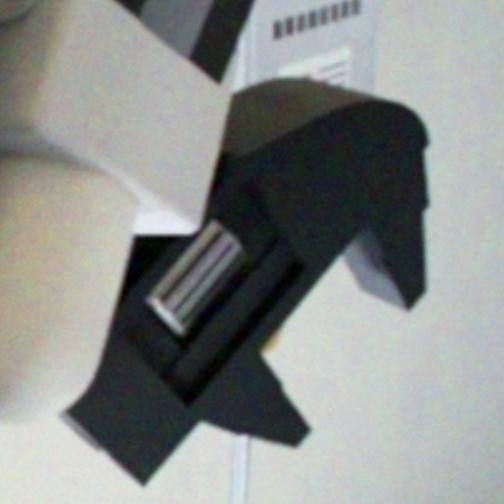

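>>> move:
  target: [0,0,0,0,0,0,0.754,0,0.576,0.696,0.754,0,0.576,0.696,0.754,0,0.576,0.696,0.714,0.678,0.85,0.168,0.4,-0.6,-0.0417,0,0,0,0,0,-0.08,0,-0.90,-0.60,-0.08,0,-0.90,-0.60,-0.08,0,-0.90,-0.60,0.15,0.678,0.4,-0.56,0.2,-0.5]
  speed: 0.05

>>> execute_actions:
  actions:
    - [[0,0,0,0,0,0,0.754,0,0.576,0.696,0.754,0,0.576,0.696,0.754,0,0.576,0.696,0.714,0.678,0.85,0.168,0.4,-0.6,0,0,0,0,0,0,-0.08,0,-0.90,-0.60,-0.08,0,-0.90,-0.60,-0.08,0,-0.90,-0.60,0.12,0.678,0.10,-0.48,0.3,-0.7]]
    - [[0,0,0,0,0,0,0.754,0,0.576,0.696,0.754,0,0.576,0.696,0.754,0,0.576,0.696,0.714,0.678,0.85,0.168,0.4,-0.6,0,0,0,0,0,0,-0.08,0,-0.90,-0.60,-0.08,0,-0.90,-0.60,-0.08,0,-0.90,-0.60,0.11,0.678,-0.06,-0.49,0.4,-0.8]]
  cameras: ["cam_right_wrist"]

>>> zoom_image:
  camera: "cam_right_wrist"
  region: [400, 180, 540, 320]

Scene clock: 815.53 s.
left_arm: end_effector_position=(+0.5007, +0.2613, +0.3159) hand_goal=(+0.754, +0.000, +0.576, +0.696, +0.754, +0.000, +0.576, +0.696, +0.754, +0.000, +0.576, +0.696, +0.714, +0.678, +0.850, +0.168) hand_measured=(+0.750, +0.000, +0.576, +0.696, +0.750, +0.000, +0.576, +0.696, +0.750, +0.000, +0.576, +0.696, +0.714, +0.678, +0.846, +0.168) hand_current_ma=(-4, +0, +0, +0, -4, +0, +0, +0, -5, +0, +0, +0, -1, +0, -8, +0) hand_state=(goal, goal, goal, goal, goal, goal, goal, goal, goal, goal, goal, goal, goal, goal, goal, goal) hand_current_limit=0.40 hand_speed=-0.60 end_effector_quat_wxyz=(-0.224, +0.918, -0.298, +0.135) | right_arm: end_effector_position=(+0.5438, +0.1021, +0.2211) hand_goal=(-0.080, +0.000, -0.900, -0.600, -0.080, +0.000, -0.900, -0.600, -0.080, +0.000, -0.900, -0.600, +0.150, +0.678, +0.400, -0.560) hand_measured=(-0.046, -0.026, -0.590, -0.448, -0.060, -0.008, -0.642, -0.416, -0.072, +0.002, -0.668, -0.412, +0.144, +0.678, +0.400, -0.562) hand_current_ma=(+52, -25, +330, +330, +22, -4, +330, +330, +5, +1, +330, +330, -3, +0, +0, -2) hand_state=(blocked, blocked, blocked, blocked, goal, goal, blocked, blocked, goal, goal, blocked, blocked, goal, goal, goal, goal) hand_current_limit=0.20 hand_speed=-0.50 end_effector_quat_wxyz=(+0.529, -0.489, +0.691, -0.066)
Joint positions: left_arm=[2.883 -1.512 -1.823 -1.082 2.015 -4.323] | right_arm=[0.629 -0.855 1.479 -3.316 -1.652 4.011]
Joint torques (N m): left_arm=[-7.79 14.2 34.05 2.09 0.99 -1.07] | right_arm=[12.58 -70.07 -14.51 -7.2 -1.43 2.76]
Wrist force (N): left_arm=[0.2 0.4 0.5] | right_arm=[2.5 4.7 4.7]
Wrist torque (N m): left_arm=[-0.01 0.06 0.25] | right_arm=[0.19 -0.14 -0.12]
Wrist force, peak (N): left_arm=[0.4 0.7 0.6] | right_arm=[2.5 4.5 5.2]
Hand target: left_arm +0.5007, +0.2613, +0.3159; -0.224, +0.918, -0.298, +0.135 | right_arm +0.5437, +0.1021, +0.2211; +0.529, -0.489, +0.691, -0.066
Off the commanded pose: left_arm 0.000 m, 0 deg | right_arm 0.000 m, 0 deg.
move: done

Scene clock: 816.73 s.
left_arm: end_effector_position=(+0.5007, +0.2613, +0.3159) hand_goal=(+0.754, +0.000, +0.576, +0.696, +0.754, +0.000, +0.576, +0.696, +0.754, +0.000, +0.576, +0.696, +0.714, +0.678, +0.850, +0.168) hand_measured=(+0.750, +0.000, +0.576, +0.696, +0.750, +0.000, +0.576, +0.696, +0.750, +0.000, +0.576, +0.696, +0.714, +0.678, +0.846, +0.168) hand_current_ma=(-4, +0, +0, +0, -4, +0, +0, +0, -5, +0, +0, +0, -1, +0, -8, +0) hand_state=(goal, goal, goal, goal, goal, goal, goal, goal, goal, goal, goal, goal, goal, goal, goal, goal) hand_current_limit=0.40 hand_speed=-0.60 end_effector_quat_wxyz=(-0.224, +0.918, -0.298, +0.135) | right_arm: end_effector_position=(+0.5437, +0.1021, +0.2211) hand_goal=(-0.080, +0.000, -0.900, -0.600, -0.080, +0.000, -0.900, -0.600, -0.080, +0.000, -0.900, -0.600, +0.110, +0.678, -0.060, -0.490) hand_measured=(-0.044, -0.026, -0.590, -0.450, -0.060, -0.008, -0.642, -0.416, -0.074, +0.002, -0.668, -0.412, +0.104, +0.678, +0.014, -0.476) hand_current_ma=(+55, -25, +385, +385, +23, -4, +385, +385, +4, +1, +385, +385, -3, +0, +232, +17) hand_state=(blocked, blocked, blocked, blocked, blocked, goal, blocked, blocked, goal, goal, blocked, blocked, goal, goal, blocked, goal) hand_current_limit=0.40 hand_speed=-0.80 end_effector_quat_wxyz=(+0.529, -0.489, +0.691, -0.066)
Joint positions: left_arm=[2.883 -1.512 -1.823 -1.082 2.015 -4.323] | right_arm=[0.629 -0.855 1.479 -3.316 -1.652 4.011]
Joint torques (N m): left_arm=[-7.97 14.07 33.68 2.06 0.85 -0.95] | right_arm=[12.48 -69.95 -14.38 -7.21 -1.3 2.47]
Wrist force (N): left_arm=[0.1 0.1 0.6] | right_arm=[2.1 4.8 4.9]
Wrist torque (N m): left_arm=[-0.05 0.08 0.25] | right_arm=[0.18 -0.08 -0.14]
Wrist force, peak (N): left_arm=[0.0 0.8 0.5] | right_arm=[2.5 5.0 4.8]
Hand target: left_arm +0.5007, +0.2613, +0.3159; -0.224, +0.918, -0.298, +0.135 | right_arm +0.5437, +0.1021, +0.2211; +0.529, -0.489, +0.691, -0.066
Off the commanded pose: left_arm 0.000 m, 0 deg | right_arm 0.000 m, 0 deg.
camera_calibration:
cam_right_wrist: T_world_to_cam=[[-0.448622, 0.879456, 0.159047, 0.147724], [-0.305742, -0.318247, 0.897352, -0.0559784], [0.839798, 0.353945, 0.411659, -0.457434], [0, 0, 0, 1]] pos_world=[0.43331, 0.0141748, 0.215044]
Images, in order (width x height): cam_right_wrist 672x504.

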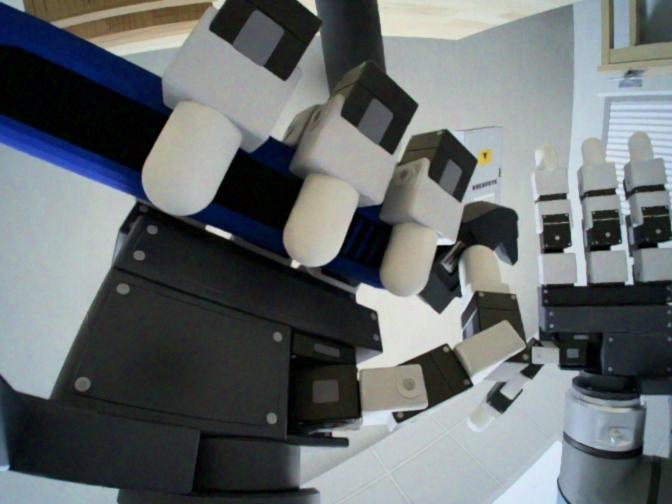

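Scaled by 3.600 from the camera's 672x504 image, which has a finer 960x720 frame.

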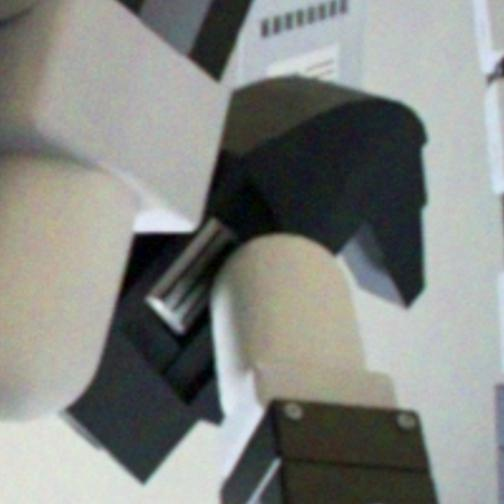

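>>> execute_actions:
  actions:
    - [[0,0,0,0,0,0,0.754,0,0.576,0.696,0.754,0,0.576,0.696,0.754,0,0.576,0.696,0.714,0.678,0.85,0.168,0.4,-0.6,0,0,0,0,0,0,-0.08,0,-0.90,-0.60,-0.08,0,-0.90,-0.60,-0.08,0,-0.90,-0.60,0.05,0.678,-0.08,-0.51,0.5,-0.85]]
    - [[0,0,0,0,0,0,0.754,0,0.576,0.696,0.754,0,0.576,0.696,0.754,0,0.576,0.696,0.714,0.678,0.85,0.168,0.4,-0.6,0,0,0,0,0,0,-0.08,0,-0.90,-0.60,-0.08,0,-0.90,-0.60,-0.08,0,-0.90,-0.60,0.0,0.678,-0.08,-0.53,0.5,-0.85]]
  cameras: ["cam_right_wrist"]

>>> zoom_image:
  camera: "cam_right_wrist"
  region: [400, 180, 540, 320]

Scene clock: 818.23 s.
left_arm: end_effector_position=(+0.5007, +0.2613, +0.3159) hand_goal=(+0.754, +0.000, +0.576, +0.696, +0.754, +0.000, +0.576, +0.696, +0.754, +0.000, +0.576, +0.696, +0.714, +0.678, +0.850, +0.168) hand_measured=(+0.750, +0.000, +0.576, +0.696, +0.750, +0.000, +0.576, +0.696, +0.750, +0.000, +0.576, +0.696, +0.714, +0.678, +0.846, +0.168) hand_current_ma=(-4, +0, +0, +0, -4, +0, +0, +0, -5, +0, +0, +0, -1, +0, -8, +0) hand_state=(goal, goal, goal, goal, goal, goal, goal, goal, goal, goal, goal, goal, goal, goal, goal, goal) hand_current_limit=0.40 hand_speed=-0.60 end_effector_quat_wxyz=(-0.224, +0.918, -0.298, +0.135) | right_arm: end_effector_position=(+0.5437, +0.1021, +0.2211) hand_goal=(-0.080, +0.000, -0.900, -0.600, -0.080, +0.000, -0.900, -0.600, -0.080, +0.000, -0.900, -0.600, +0.000, +0.678, -0.080, -0.530) hand_measured=(-0.044, -0.026, -0.590, -0.450, -0.060, -0.008, -0.642, -0.416, -0.074, +0.002, -0.668, -0.412, +0.004, +0.692, -0.012, -0.494) hand_current_ma=(+56, -25, +413, +413, +23, -4, +413, +413, +4, +1, +412, +413, +2, +16, +206, +84) hand_state=(blocked, blocked, blocked, blocked, blocked, goal, blocked, blocked, goal, goal, blocked, blocked, goal, goal, blocked, blocked) hand_current_limit=0.50 hand_speed=-0.85 end_effector_quat_wxyz=(+0.529, -0.489, +0.691, -0.066)
Joint positions: left_arm=[2.883 -1.512 -1.823 -1.082 2.015 -4.323] | right_arm=[0.629 -0.855 1.479 -3.316 -1.652 4.011]
Joint torques (N m): left_arm=[-8.41 14.68 34.6 2.07 0.79 -1] | right_arm=[11.7 -69.77 -15.23 -7.02 -1 2.39]
Wrist force (N): left_arm=[-0.2 0.3 0.6] | right_arm=[2.5 4.7 4.6]
Wrist torque (N m): left_arm=[-0.02 0.11 0.22] | right_arm=[0.20 -0.12 -0.11]
Wrist force, peak (N): left_arm=[0.2 0.5 0.8] | right_arm=[2.5 5.3 4.5]
Hand target: left_arm +0.5007, +0.2613, +0.3159; -0.224, +0.918, -0.298, +0.135 | right_arm +0.5437, +0.1021, +0.2211; +0.529, -0.489, +0.691, -0.066
Off the commanded pose: left_arm 0.000 m, 0 deg | right_arm 0.000 m, 0 deg.
camera_calibration:
cam_right_wrist: T_world_to_cam=[[-0.448622, 0.879456, 0.159047, 0.147724], [-0.305742, -0.318247, 0.897352, -0.0559784], [0.839798, 0.353945, 0.411659, -0.457434], [0, 0, 0, 1]] pos_world=[0.43331, 0.0141748, 0.215044]
Images, in order (width x height): cam_right_wrist 672x504.

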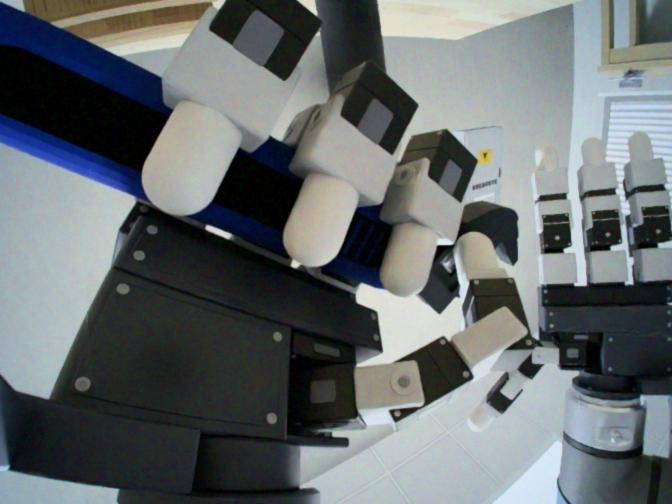

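Scaled by 3.600 from the camera's 672x504 image, which has a finer 960x720 frame.

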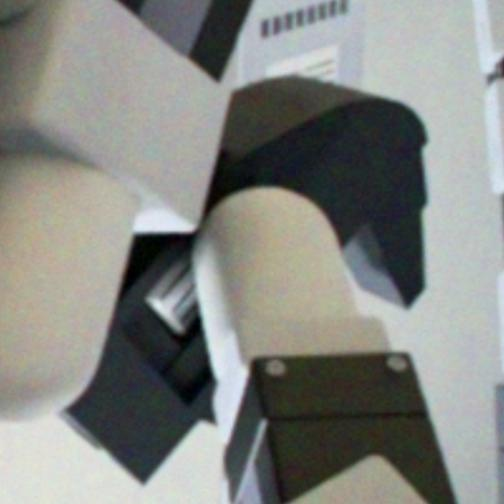

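>>> execute_actions:
  actions:
    - [[0,0,0,0,0,0,0.754,0,0.576,0.696,0.754,0,0.576,0.696,0.754,0,0.576,0.696,0.714,0.678,0.85,0.168,0.4,-0.6,0,0,0,0,0,0,-0.08,0,-0.90,-0.60,-0.08,0,-0.90,-0.60,-0.08,0,-0.90,-0.60,-0.04,0.678,-0.07,-0.55,0.5,-0.85]]
    - [[0,0,0,0,0,0,0.754,0,0.576,0.696,0.754,0,0.576,0.696,0.754,0,0.576,0.696,0.714,0.678,0.85,0.168,0.4,-0.6,0,0,0,0,0,0,-0.08,0,-0.90,-0.60,-0.08,0,-0.90,-0.60,-0.08,0,-0.90,-0.60,-0.04,0.678,0.2,-0.6,0.2,-0.5]]
    - [[0,0,0,0,0,0,0.754,0,0.576,0.696,0.754,0,0.576,0.696,0.754,0,0.576,0.696,0.714,0.678,0.85,0.168,0.4,-0.6,0,0,0,0,0,0,-0.08,0,-0.90,-0.60,-0.08,0,-0.90,-0.60,-0.08,0,-0.90,-0.60,0.15,0.678,0.5,-0.6,0.2,-0.5]]
  cameras: ["cam_right_wrist"]

>>> zoom_image:
  camera: "cam_right_wrist"
  region: [400, 180, 540, 320]

Scene clock: 820.27 s.
left_arm: end_effector_position=(+0.5007, +0.2613, +0.3159) hand_goal=(+0.754, +0.000, +0.576, +0.696, +0.754, +0.000, +0.576, +0.696, +0.754, +0.000, +0.576, +0.696, +0.714, +0.678, +0.850, +0.168) hand_measured=(+0.750, +0.000, +0.576, +0.696, +0.750, +0.000, +0.576, +0.696, +0.750, +0.000, +0.576, +0.696, +0.714, +0.678, +0.846, +0.168) hand_current_ma=(-4, +0, +0, +0, -4, +0, +0, +0, -5, +0, +0, +0, -1, +0, -8, +0) hand_state=(goal, goal, goal, goal, goal, goal, goal, goal, goal, goal, goal, goal, goal, goal, goal, goal) hand_current_limit=0.40 hand_speed=-0.60 end_effector_quat_wxyz=(-0.224, +0.918, -0.298, +0.135) | right_arm: end_effector_position=(+0.5437, +0.1021, +0.2211) hand_goal=(-0.080, +0.000, -0.900, -0.600, -0.080, +0.000, -0.900, -0.600, -0.080, +0.000, -0.900, -0.600, +0.150, +0.678, +0.500, -0.600) hand_measured=(-0.046, -0.026, -0.590, -0.450, -0.060, -0.008, -0.642, -0.416, -0.074, +0.002, -0.668, -0.412, +0.130, +0.678, +0.496, -0.598) hand_current_ma=(+50, -25, +330, +330, +21, -4, +330, +330, +4, +1, +330, +330, -21, +0, -3, +1) hand_state=(blocked, blocked, blocked, blocked, goal, goal, blocked, blocked, goal, goal, blocked, blocked, goal, goal, goal, goal) hand_current_limit=0.20 hand_speed=-0.50 end_effector_quat_wxyz=(+0.529, -0.489, +0.691, -0.066)
Joint positions: left_arm=[2.883 -1.512 -1.823 -1.082 2.015 -4.323] | right_arm=[0.629 -0.855 1.479 -3.316 -1.652 4.011]
Joint torques (N m): left_arm=[-7.94 15.1 34.35 1.97 0.72 -1.15] | right_arm=[10.38 -69.41 -15.36 -6.81 -0.63 2]
Wrist force (N): left_arm=[0.2 0.4 0.4] | right_arm=[2.0 4.7 4.7]
Wrist torque (N m): left_arm=[0.00 0.06 0.25] | right_arm=[0.19 -0.08 -0.15]
Wrist force, peak (N): left_arm=[0.1 0.5 0.8] | right_arm=[2.4 5.0 4.7]
Hand target: left_arm +0.5007, +0.2613, +0.3159; -0.224, +0.918, -0.298, +0.135 | right_arm +0.5437, +0.1021, +0.2211; +0.529, -0.489, +0.691, -0.066
Off the commanded pose: left_arm 0.000 m, 0 deg | right_arm 0.000 m, 0 deg.
camera_calibration:
cam_right_wrist: T_world_to_cam=[[-0.448622, 0.879456, 0.159047, 0.147724], [-0.305742, -0.318247, 0.897352, -0.0559784], [0.839798, 0.353945, 0.411659, -0.457434], [0, 0, 0, 1]] pos_world=[0.43331, 0.0141748, 0.215044]
Images, in order (width x height): cam_right_wrist 672x504.

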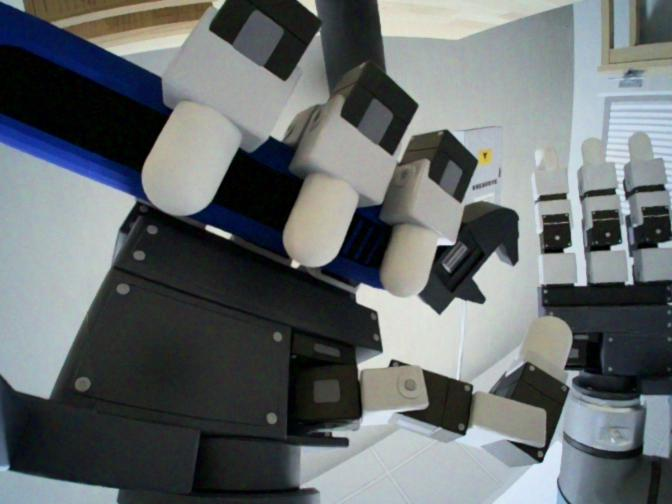

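Scaled by 3.600 from the camera's 672x504 image, which has a finer 960x720 frame.

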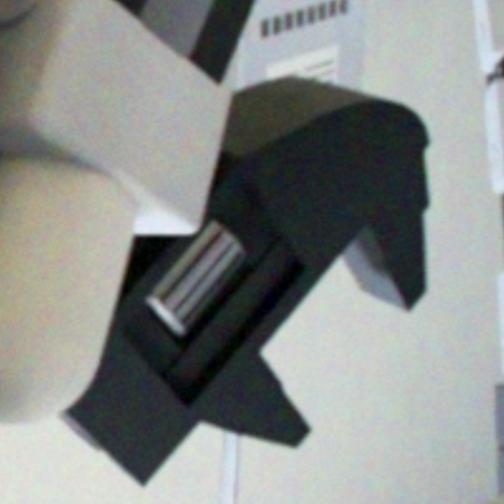

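>>> execute_actions:
  actions:
    - [[0,0,0,0,0,0,0.754,0,0.576,0.696,0.754,0,0.576,0.696,0.754,0,0.576,0.696,0.714,0.678,0.85,0.168,0.4,-0.6,0,0,0,0,0,0,-0.08,0,-0.90,-0.60,-0.08,0,-0.90,-0.60,-0.08,0,-0.90,-0.60,0.12,0.678,0.10,-0.48,0.3,-0.7]]
    - [[0,0,0,0,0,0,0.754,0,0.576,0.696,0.754,0,0.576,0.696,0.754,0,0.576,0.696,0.714,0.678,0.85,0.168,0.4,-0.6,0,0,0,0,0,0,-0.08,0,-0.90,-0.60,-0.08,0,-0.90,-0.60,-0.08,0,-0.90,-0.60,0.11,0.678,-0.06,-0.49,0.4,-0.8]]
    - [[0,0,0,0,0,0,0.754,0,0.576,0.696,0.754,0,0.576,0.696,0.754,0,0.576,0.696,0.714,0.678,0.85,0.168,0.4,-0.6,0,0,0,0,0,0,-0.08,0,-0.90,-0.60,-0.08,0,-0.90,-0.60,-0.08,0,-0.90,-0.60,0.05,0.678,-0.08,-0.51,0.5,-0.85]]
    - [[0,0,0,0,0,0,0.754,0,0.576,0.696,0.754,0,0.576,0.696,0.754,0,0.576,0.696,0.714,0.678,0.85,0.168,0.4,-0.6,0,0,0,0,0,0,-0.08,0,-0.90,-0.60,-0.08,0,-0.90,-0.60,-0.08,0,-0.90,-0.60,0.0,0.678,-0.08,-0.53,0.5,-0.85]]
    - [[0,0,0,0,0,0,0.754,0,0.576,0.696,0.754,0,0.576,0.696,0.754,0,0.576,0.696,0.714,0.678,0.85,0.168,0.4,-0.6,0,0,0,0,0,0,-0.08,0,-0.90,-0.60,-0.08,0,-0.90,-0.60,-0.08,0,-0.90,-0.60,-0.05,0.678,-0.07,-0.55,0.5,-0.85]]
    - [[0,0,0,0,0,0,0.754,0,0.576,0.696,0.754,0,0.576,0.696,0.754,0,0.576,0.696,0.714,0.678,0.85,0.168,0.4,-0.6,0,0,0,0,0,0,-0.08,0,-0.90,-0.60,-0.08,0,-0.90,-0.60,-0.08,0,-0.90,-0.60,-0.05,0.678,0.2,-0.6,0.2,-0.5]]
    - [[0,0,0,0,0,0,0.754,0,0.576,0.696,0.754,0,0.576,0.696,0.754,0,0.576,0.696,0.714,0.678,0.85,0.168,0.4,-0.6,0,0,0,0,0,0,-0.08,0,-0.90,-0.60,-0.08,0,-0.90,-0.60,-0.08,0,-0.90,-0.60,0.15,0.678,0.5,-0.6,0.2,-0.5]]
  cameras: ["cam_right_wrist"]

>>> zoom_image:
  camera: "cam_right_wrist"
  region: [400, 180, 540, 320]

Scene clock: 824.97 s.
left_arm: end_effector_position=(+0.5007, +0.2613, +0.3159) hand_goal=(+0.754, +0.000, +0.576, +0.696, +0.754, +0.000, +0.576, +0.696, +0.754, +0.000, +0.576, +0.696, +0.714, +0.678, +0.850, +0.168) hand_measured=(+0.750, +0.000, +0.576, +0.696, +0.750, +0.000, +0.576, +0.696, +0.750, +0.000, +0.576, +0.696, +0.714, +0.678, +0.846, +0.168) hand_current_ma=(-4, +0, +0, +0, -4, +0, +0, +0, -5, +0, +0, +0, -1, +0, -8, +0) hand_state=(goal, goal, goal, goal, goal, goal, goal, goal, goal, goal, goal, goal, goal, goal, goal, goal) hand_current_limit=0.40 hand_speed=-0.60 end_effector_quat_wxyz=(-0.224, +0.918, -0.298, +0.135) | right_arm: end_effector_position=(+0.5437, +0.1021, +0.2211) hand_goal=(-0.080, +0.000, -0.900, -0.600, -0.080, +0.000, -0.900, -0.600, -0.080, +0.000, -0.900, -0.600, +0.150, +0.678, +0.500, -0.600) hand_measured=(-0.046, -0.026, -0.590, -0.450, -0.060, -0.008, -0.642, -0.416, -0.074, +0.002, -0.668, -0.412, +0.130, +0.678, +0.496, -0.598) hand_current_ma=(+49, -25, +330, +330, +21, -4, +330, +330, +4, +1, +330, +330, -21, +0, -3, +1) hand_state=(blocked, blocked, blocked, blocked, goal, goal, blocked, blocked, goal, goal, blocked, blocked, goal, goal, goal, goal) hand_current_limit=0.20 hand_speed=-0.50 end_effector_quat_wxyz=(+0.529, -0.489, +0.691, -0.066)
Joint positions: left_arm=[2.883 -1.512 -1.823 -1.082 2.015 -4.323] | right_arm=[0.629 -0.855 1.479 -3.316 -1.652 4.011]
Joint torques (N m): left_arm=[-7.06 14.67 34.1 2.14 0.91 -1.13] | right_arm=[8.83 -68.23 -15.86 -6.25 0.02 1.26]
Wrist force (N): left_arm=[0.1 0.0 0.5] | right_arm=[2.4 4.9 4.5]
Wrist torque (N m): left_arm=[-0.05 0.07 0.25] | right_arm=[0.23 -0.13 -0.12]
Wrist force, peak (N): left_arm=[0.4 0.7 0.5] | right_arm=[2.5 5.2 4.7]
Hand target: left_arm +0.5007, +0.2613, +0.3159; -0.224, +0.918, -0.298, +0.135 | right_arm +0.5437, +0.1021, +0.2211; +0.529, -0.489, +0.691, -0.066
Off the commanded pose: left_arm 0.000 m, 0 deg | right_arm 0.000 m, 0 deg.
camera_calibration:
cam_right_wrist: T_world_to_cam=[[-0.448622, 0.879456, 0.159047, 0.147724], [-0.305742, -0.318247, 0.897352, -0.0559784], [0.839798, 0.353945, 0.411659, -0.457434], [0, 0, 0, 1]] pos_world=[0.43331, 0.0141748, 0.215044]
Images, in order (width x height): cam_right_wrist 672x504.

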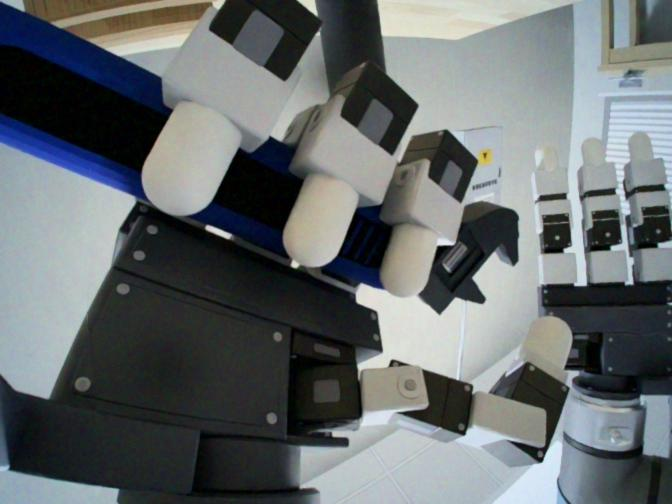

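Scaled by 3.600 from the camera's 672x504 image, which has a finer 960x720 frame.

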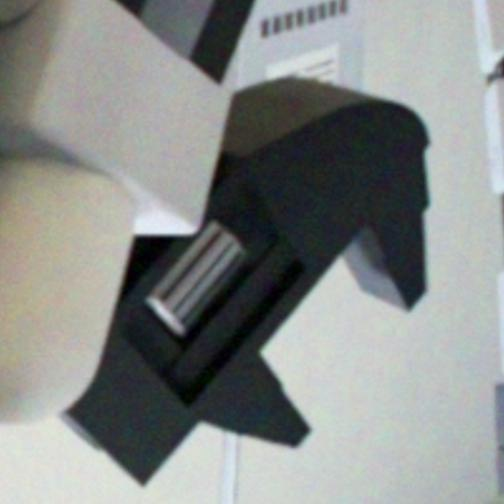

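>>> move:
  target:
    - [0,0,0,0,0,0,0.754,0,0.576,0.696,0.754,0,0.576,0.696,0.754,0,0.576,0.696,0.714,0.678,0.85,0.168,0.4,-0.6,0,-0.03928,0.03615,-0.08333,0,0,-0.08,0,-0.90,-0.60,-0.08,0,-0.90,-0.60,-0.08,0,-0.90,-0.60,0.15,0.678,0.5,-0.6,0.2,-0.5]
    - [0,0,0,0,0,0,0.754,0,0.576,0.696,0.754,0,0.576,0.696,0.754,0,0.576,0.696,0.714,0.678,0.85,0.168,0.4,-0.6,0,-0.0679,0.08125,-0.16667,0,0,-0.08,0,-0.90,-0.60,-0.08,0,-0.90,-0.60,-0.08,0,-0.90,-0.60,0.15,0.678,0.5,-0.6,0.2,-0.5]
    - [0,0,0,0,0,0,0.754,0,0.576,0.696,0.754,0,0.576,0.696,0.754,0,0.576,0.696,0.714,0.678,0.85,0.168,0.4,-0.6,0,-0.08385,0.13222,-0.25,0,0,-0.08,0,-0.90,-0.60,-0.08,0,-0.90,-0.60,-0.08,0,-0.90,-0.60,0.15,0.678,0.5,-0.6,0.2,-0.5]
    - [0,0,0,0,0,0,0.754,0,0.576,0.696,0.754,0,0.576,0.696,0.754,0,0.576,0.696,0.714,0.678,0.85,0.168,0.4,-0.6,0,-0.08608,0.18557,-0.33333,0,0,-0.08,0,-0.90,-0.60,-0.08,0,-0.90,-0.60,-0.08,0,-0.90,-0.60,0.15,0.678,0.5,-0.6,0.2,-0.5]
  speed: 0.12
  blend: 0.005
  cameras: ["cam_left_wrist","cam_right_wrist"]

>>> zoom_image:
  camera: "cam_left_wrist"
  region: [50, 180, 220, 330]

Scene clock: 831.47 s.
left_arm: end_effector_position=(+0.5007, +0.2613, +0.3159) hand_goal=(+0.754, +0.000, +0.576, +0.696, +0.754, +0.000, +0.576, +0.696, +0.754, +0.000, +0.576, +0.696, +0.714, +0.678, +0.850, +0.168) hand_measured=(+0.750, +0.000, +0.576, +0.696, +0.750, +0.000, +0.576, +0.696, +0.750, +0.000, +0.576, +0.696, +0.714, +0.678, +0.846, +0.168) hand_current_ma=(-4, +0, +0, +0, -4, +0, +0, +0, -5, +0, +0, +0, -1, +0, -8, +0) hand_state=(goal, goal, goal, goal, goal, goal, goal, goal, goal, goal, goal, goal, goal, goal, goal, goal) hand_current_limit=0.40 hand_speed=-0.60 end_effector_quat_wxyz=(-0.224, +0.918, -0.298, +0.135) | right_arm: end_effector_position=(+0.5437, +0.0504, +0.3324) hand_goal=(-0.080, +0.000, -0.900, -0.600, -0.080, +0.000, -0.900, -0.600, -0.080, +0.000, -0.900, -0.600, +0.150, +0.678, +0.500, -0.600) hand_measured=(-0.046, -0.026, -0.590, -0.450, -0.060, -0.008, -0.642, -0.416, -0.074, +0.002, -0.668, -0.412, +0.140, +0.678, +0.496, -0.598) hand_current_ma=(+49, -25, +330, +330, +21, -4, +330, +330, +4, +1, +330, +330, -8, +0, -3, +1) hand_state=(blocked, blocked, blocked, blocked, goal, goal, blocked, blocked, goal, goal, blocked, blocked, goal, goal, goal, goal) hand_current_limit=0.20 hand_speed=-0.50 end_effector_quat_wxyz=(-0.214, +0.687, -0.565, +0.403)
Joint positions: left_arm=[2.883 -1.512 -1.823 -1.082 2.015 -4.323] | right_arm=[0.793 -0.843 0.889 -2.3 -2.289 3.427]
Joint torques (N m): left_arm=[-8.22 13.63 34.41 2.04 0.84 -1.07] | right_arm=[12.36 -51.24 -36.81 -1.36 -3.07 -2.65]
Wrist force (N): left_arm=[0.1 0.4 0.5] | right_arm=[-1.6 5.9 5.9]
Wrist torque (N m): left_arm=[-0.01 0.07 0.25] | right_arm=[0.25 -0.17 0.16]
Wrist force, peak (N): left_arm=[0.2 0.7 0.7] | right_arm=[0.2 6.5 6.3]
Hand target: left_arm +0.5007, +0.2613, +0.3159; -0.224, +0.918, -0.298, +0.135 | right_arm +0.5437, +0.0504, +0.3324; -0.214, +0.687, -0.565, +0.403
Off the commanded pose: left_arm 0.000 m, 0 deg | right_arm 0.000 m, 0 deg.
move: done
camera_calibration:
cam_left_wrist: T_world_to_cam=[[-0.276121, 0.939053, 0.204782, -0.199405], [0.346082, -0.101631, 0.932684, -0.486801], [0.896652, 0.328405, -0.296927, -0.311164], [0, 0, 0, 1]] pos_world=[0.392419, 0.239965, 0.402473]
cam_right_wrist: T_world_to_cam=[[-0.448592, 0.577564, -0.682045, 0.470183], [-0.305779, 0.6179, 0.724361, -0.161957], [0.839801, 0.533497, -0.100578, -0.323782], [0, 0, 0, 1]] pos_world=[0.43331, 0.00124873, 0.405436]

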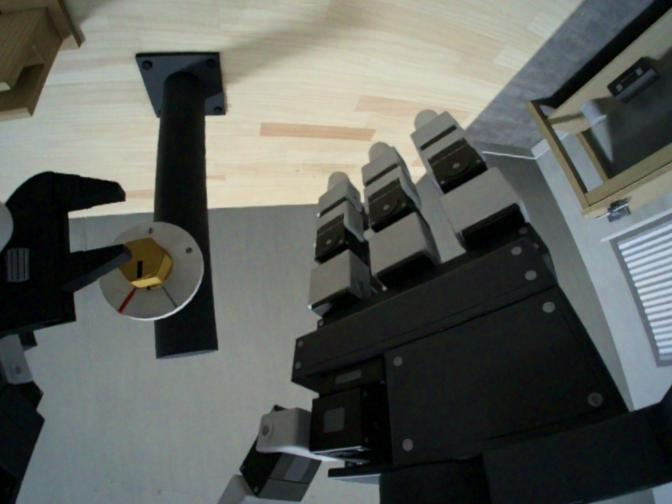

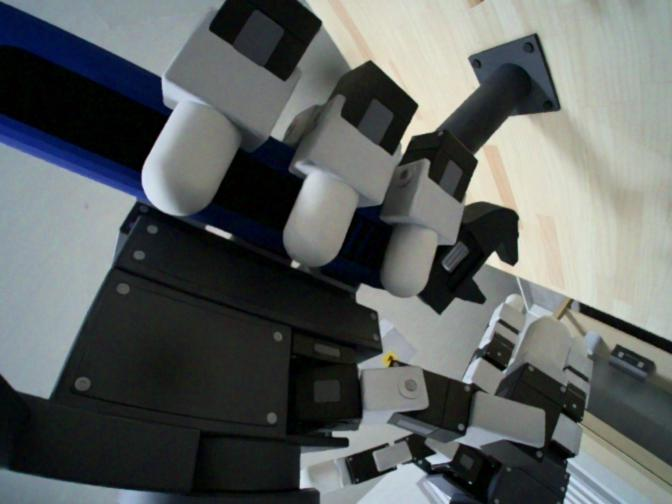

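Scaled by 2.965 from the camera's 672x504 image, which has a finer 960x720 frame.

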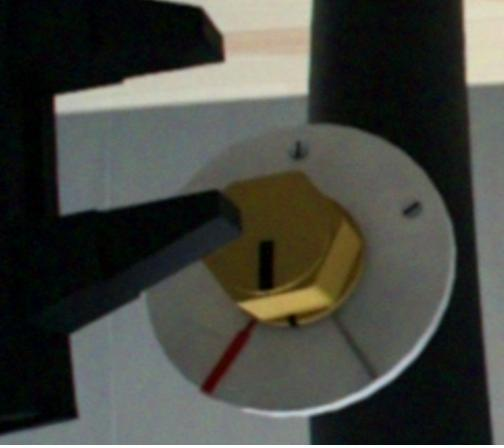

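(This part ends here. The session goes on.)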